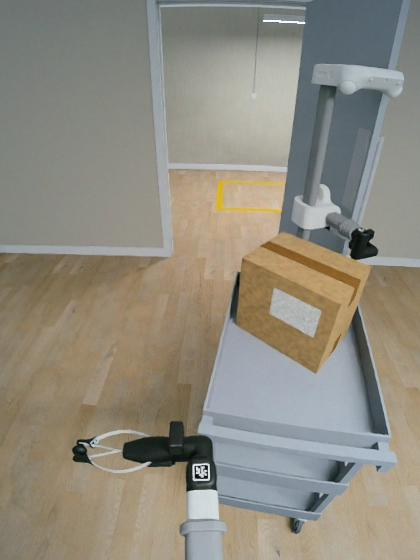

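Request:
{"name": "move", "arguments": {
  "blocking": false,
  "r2": {"base":{"translate_m":-0.28,"strafe_m":-0.09}}
}}

Request:
{"name": "wait", "arguments": {
  "seconds": 2
}}

Request:
{"name": "move", "arguments": {
  "blocking": false,
  "r2": {"joints":{"wrist_yaw_rad":0,"wrist_roll_rad":1.571,"wrist_pitch_rad":0,"gripper_m":0.12,"arm_m":0.05,"lift_m":0.692}}
}}

Request:
{"name": "wait", "arguments": {
  "seconds": 2.5,
  "cameras": ["r2_head_camera","r2_wrist_camera"]
}}

Scene clock: 553.40 s.
earlier move: r2 done
move: r2 moving
r1: as last shown
r1.base_tilt: forward=-1.6 right=+1.3
r1.lidar_m: 2.91 1.95 1.86 1.80 0.25 0.32 1.56 1.52 2.87 0.50 0.36 0.34
r1.motor_effort: lift_m=+21(21) arm_m=-4(4) wheel_0=+0(1) wheel_1=+0(0) wheel_2=+0(0)
r1.servo_current: wrist_yaw_rad=65(65) wrist_pitch_rad=39(46) wrist_roll_rad=52(59) gripper_m=39(46)
r1.contact_limits: translate_m 0.4
r1.wrist_depth_mm: 136 138 - - - 195 - / 109 138 - - - 195 - / 116 139 250 - - 196 - / 135 153 - - - 196 190 / - - - - - 196 191 / - - 193 - 187 196 - / - 152 1921 153 484 194 -
r2.base_odometry: x=-0.797 y=-1.620 heading=-2.017
r2.turned_by_wheels: +0.000
r2.turned_by_imu: +0.001
r2.base_tilt: forward=-0.6 right=+0.1
r2.lidar_m: 0.43 2.78 2.41 2.37 2.54 3.26 3.19 3.08 2.42 2.39 0.54 0.45
r2.base_status: translate_m moving; strafe_m moving
r2.joint_positions: lift_m=+0.675 arm_m=+0.150 wrist_yaw_rad=+1.568 wrist_pitch_rad=+0.005 wrist_roll_rad=+0.002 gripper_m=+0.001
r2.joint_status: not commanded
r2.measured_speeds: translate_m=-0.122 strafe_m=-0.040 rotate_rad=-0.003 lift_m=+0.000 arm_m=+0.000 wrist_yaw_rad=+0.000 wrist_pitch_rad=+0.000 wrist_roll_rad=+0.000
r2.motor_effort: lift_m=+14(14) arm_m=+7(7) wheel_0=-7(7) wheel_1=-9(10) wheel_2=+11(13)
r2.servo_current: wrist_yaw_rad=46(65) wrist_pitch_rad=46(46) wrist_roll_rad=46(59) gripper_m=65(72)
r2.hand_pose: x=+0.4089 y=+0.2881 z=+0.8521 quat_wxyz=(+0.708, -0.001, +0.002, +0.706) (m; r2's base frame)
r2.wrist_depth_mm: - - - - - - - / - - - - - - - / - - - - - - - / - - - - - - - / - - - - - - - / - - 189 193 182 - - / 1983 1661 1576 - - 1708 1756
pictures: none

Scene clock: 555.30 s.
earlier move: r2 done
r1.base_odometry: x=-1.957 y=+1.994 heading=+3.018
r1.turned_by_wheels: +0.000
r1.turned_by_imu: +0.000
r1.base_tilt: forward=-1.6 right=+1.2
r1.lidar_m: 2.90 2.02 1.85 1.81 0.25 0.32 1.57 1.51 2.87 0.48 0.37 0.35
r1.base_status: not commanded
r1.joint_positions: lift_m=+0.700 arm_m=+0.000 wrist_yaw_rad=+3.091 wrist_pitch_rad=+0.002 wrist_roll_rad=+0.000 gripper_m=+0.056
r1.joint_status: not commanded
r1.measured_speeds: all 0
r1.motor_effort: lift_m=+21(21) arm_m=-4(4) wheel_0=+0(1) wheel_1=+0(0) wheel_2=+0(0)
r1.servo_current: wrist_yaw_rad=52(72) wrist_pitch_rad=39(46) wrist_roll_rad=52(59) gripper_m=39(52)
r1.contact_limits: translate_m 0.4
r1.hand_pose: x=-0.1127 y=+0.1020 z=+0.8774 quat_wxyz=(+0.025, -0.001, +0.000, +1.000) (m; r1's base frame)
r1.wrist_depth_mm: 136 138 - - - 195 - / 109 138 - - - 195 - / 116 139 249 - - 196 - / 135 153 - - - 195 190 / - - - - - 196 191 / - - 194 - 188 196 - / - 152 1983 153 484 193 -
r2.base_odometry: x=-0.761 y=-1.361 heading=-2.017
r2.turned_by_wheels: +0.000
r2.turned_by_imu: +0.000
r2.base_tilt: forward=-0.7 right=+0.1
r2.lidar_m: 0.67 3.06 2.53 2.48 2.62 3.01 2.99 2.99 2.28 2.25 2.46 0.65
r2.base_status: done
r2.joint_positions: lift_m=+0.675 arm_m=+0.150 wrist_yaw_rad=+1.568 wrist_pitch_rad=+0.005 wrist_roll_rad=+0.002 gripper_m=+0.001
r2.joint_status: not commanded
r2.measured_speeds: all 0
r2.motor_effort: lift_m=+15(15) arm_m=+7(7) wheel_0=-2(11) wheel_1=-3(11) wheel_2=+3(14)
r2.servo_current: wrist_yaw_rad=39(65) wrist_pitch_rad=46(52) wrist_roll_rad=39(59) gripper_m=72(72)
r2.hand_pose: x=+0.4089 y=+0.2881 z=+0.8521 quat_wxyz=(+0.708, -0.001, +0.002, +0.706) (m; r2's base frame)
r2.wrist_depth_mm: - - - - - - - / - - - - - - - / - - - - - - - / - - - - - - - / - - - - - - - / - - 189 193 182 - - / 1921 1661 1618 - - 1708 1708
wait: 1.90 of 2 s (r2 has come to rest)
pictures: none

Scene clock: 555.80 s.
move: r2 moving
r1: as last shown
r1.base_tilt: forward=-1.6 right=+1.3
r1.lidar_m: 2.91 1.99 1.85 1.80 0.25 0.34 1.58 1.52 2.86 0.46 0.37 0.34
r1.servo_current: wrist_yaw_rad=46(59) wrist_pitch_rad=46(46) wrist_roll_rad=39(65) gripper_m=39(46)
r1.contact_limits: translate_m 0.4
r1.wrist_depth_mm: 136 138 - - - 195 - / 109 138 - - - 195 - / 116 139 251 - - 196 - / 135 154 - - - 195 189 / - - - - - 196 191 / - - 193 - 188 195 - / - 151 1921 153 484 195 -
r2.base_odometry: x=-0.761 y=-1.361 heading=-2.017
r2.turned_by_wheels: +0.000
r2.turned_by_imu: +0.000
r2.base_tilt: forward=-0.6 right=+0.1
r2.lidar_m: 0.65 3.04 2.52 2.46 2.63 3.02 2.97 2.95 2.30 2.24 2.45 0.66
r2.base_status: not commanded
r2.joint_positions: lift_m=+0.692 arm_m=+0.099 wrist_yaw_rad=+1.007 wrist_pitch_rad=+0.005 wrist_roll_rad=+0.589 gripper_m=+0.020
r2.joint_status: lift_m moving; arm_m moving; wrist_yaw_rad moving; wrist_pitch_rad moving; wrist_roll_rad moving; gripper_m moving
r2.measured_speeds: translate_m=+0.000 strafe_m=+0.000 rotate_rad=+0.000 lift_m=+0.001 arm_m=-0.195 wrist_yaw_rad=-1.738 wrist_pitch_rad=+0.000 wrist_roll_rad=+1.820
r2.motor_effort: lift_m=+22(25) arm_m=-7(10) wheel_0=-3(3) wheel_1=-3(3) wheel_2=+3(4)
r2.servo_current: wrist_yaw_rad=98(111) wrist_pitch_rad=26(78) wrist_roll_rad=78(91) gripper_m=98(98)
r2.hand_pose: x=+0.4984 y=+0.1970 z=+0.8685 quat_wxyz=(+0.838, +0.253, +0.142, +0.461) (m; r2's base frame)
r2.wrist_depth_mm: - - - - - - - / - - - - - - - / - - - - - - - / - - - - - - - / - - - - - - 1708 / - - 193 196 187 1708 1366 / - - - - - 1336 1182
pictures: none

Scene clock: 557.33 s.
earlier move: r2 done
r1.base_odometry: x=-1.957 y=+1.994 heading=+3.018
r1.turned_by_wheels: +0.000
r1.turned_by_imu: +0.000
r1.base_tilt: forward=-1.6 right=+1.3
r1.lidar_m: 2.93 1.97 1.83 1.77 0.25 0.32 1.58 1.53 2.87 0.47 0.36 0.34
r1.base_status: not commanded
r1.joint_positions: lift_m=+0.700 arm_m=+0.000 wrist_yaw_rad=+3.091 wrist_pitch_rad=+0.002 wrist_roll_rad=+0.000 gripper_m=+0.056
r1.joint_status: not commanded
r1.measured_speeds: all 0
r1.motor_effort: lift_m=+21(21) arm_m=-4(4) wheel_0=+0(1) wheel_1=+0(0) wheel_2=+0(0)
r1.servo_current: wrist_yaw_rad=46(59) wrist_pitch_rad=46(52) wrist_roll_rad=52(72) gripper_m=39(46)
r1.contact_limits: translate_m 0.4
r1.hand_pose: x=-0.1127 y=+0.1020 z=+0.8774 quat_wxyz=(+0.025, -0.001, +0.000, +1.000) (m; r1's base frame)
r1.wrist_depth_mm: 136 138 - - - 196 - / 109 139 - - - 195 - / 116 139 249 - - 195 - / 135 153 - - - 196 190 / - - - - - 196 191 / - - 193 - 187 196 - / - 151 1921 153 488 194 -
r2.base_odometry: x=-0.761 y=-1.361 heading=-2.017
r2.turned_by_wheels: +0.000
r2.turned_by_imu: +0.000
r2.base_tilt: forward=-0.7 right=+0.1
r2.lidar_m: 0.66 3.03 2.52 2.47 2.65 3.04 2.98 2.95 2.29 2.26 2.46 0.66
r2.base_status: not commanded
r2.joint_positions: lift_m=+0.692 arm_m=+0.050 wrist_yaw_rad=+0.003 wrist_pitch_rad=+0.005 wrist_roll_rad=+1.569 gripper_m=+0.120
r2.joint_status: all done
r2.measured_speeds: all 0
r2.motor_effort: lift_m=+21(25) arm_m=-6(10) wheel_0=-2(3) wheel_1=-3(3) wheel_2=+4(4)
r2.servo_current: wrist_yaw_rad=52(156) wrist_pitch_rad=46(78) wrist_roll_rad=46(98) gripper_m=52(117)
r2.hand_pose: x=+0.5097 y=-0.0866 z=+0.8685 quat_wxyz=(+0.708, +0.706, +0.003, -0.001) (m; r2's base frame)
r2.wrist_depth_mm: - - - 394 397 1661 - / - 1397 699 410 946 - - / - - 661 427 1025 - 424 / - - 788 442 991 - 445 / - - - 466 917 - 462 / - - 198 415 200 496 488 / - - - - - 1756 1160
wait: 1.53 of 2.5 s (r2 has come to rest)
pictures: r2_head_camera, r2_wrist_camera
Images, in order (width x height): r2_head_camera 420x560, r2_wrist_camera 616x392.

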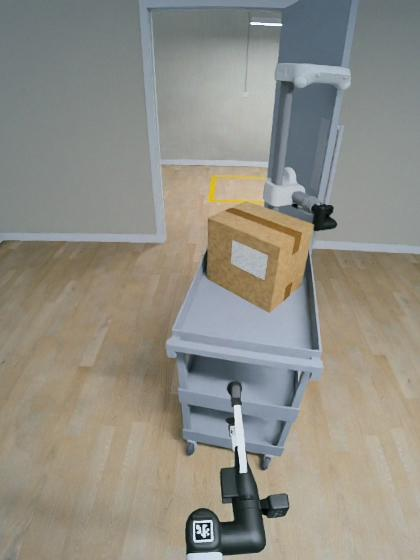

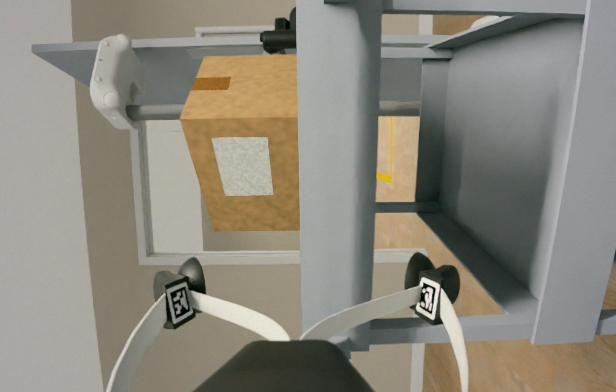

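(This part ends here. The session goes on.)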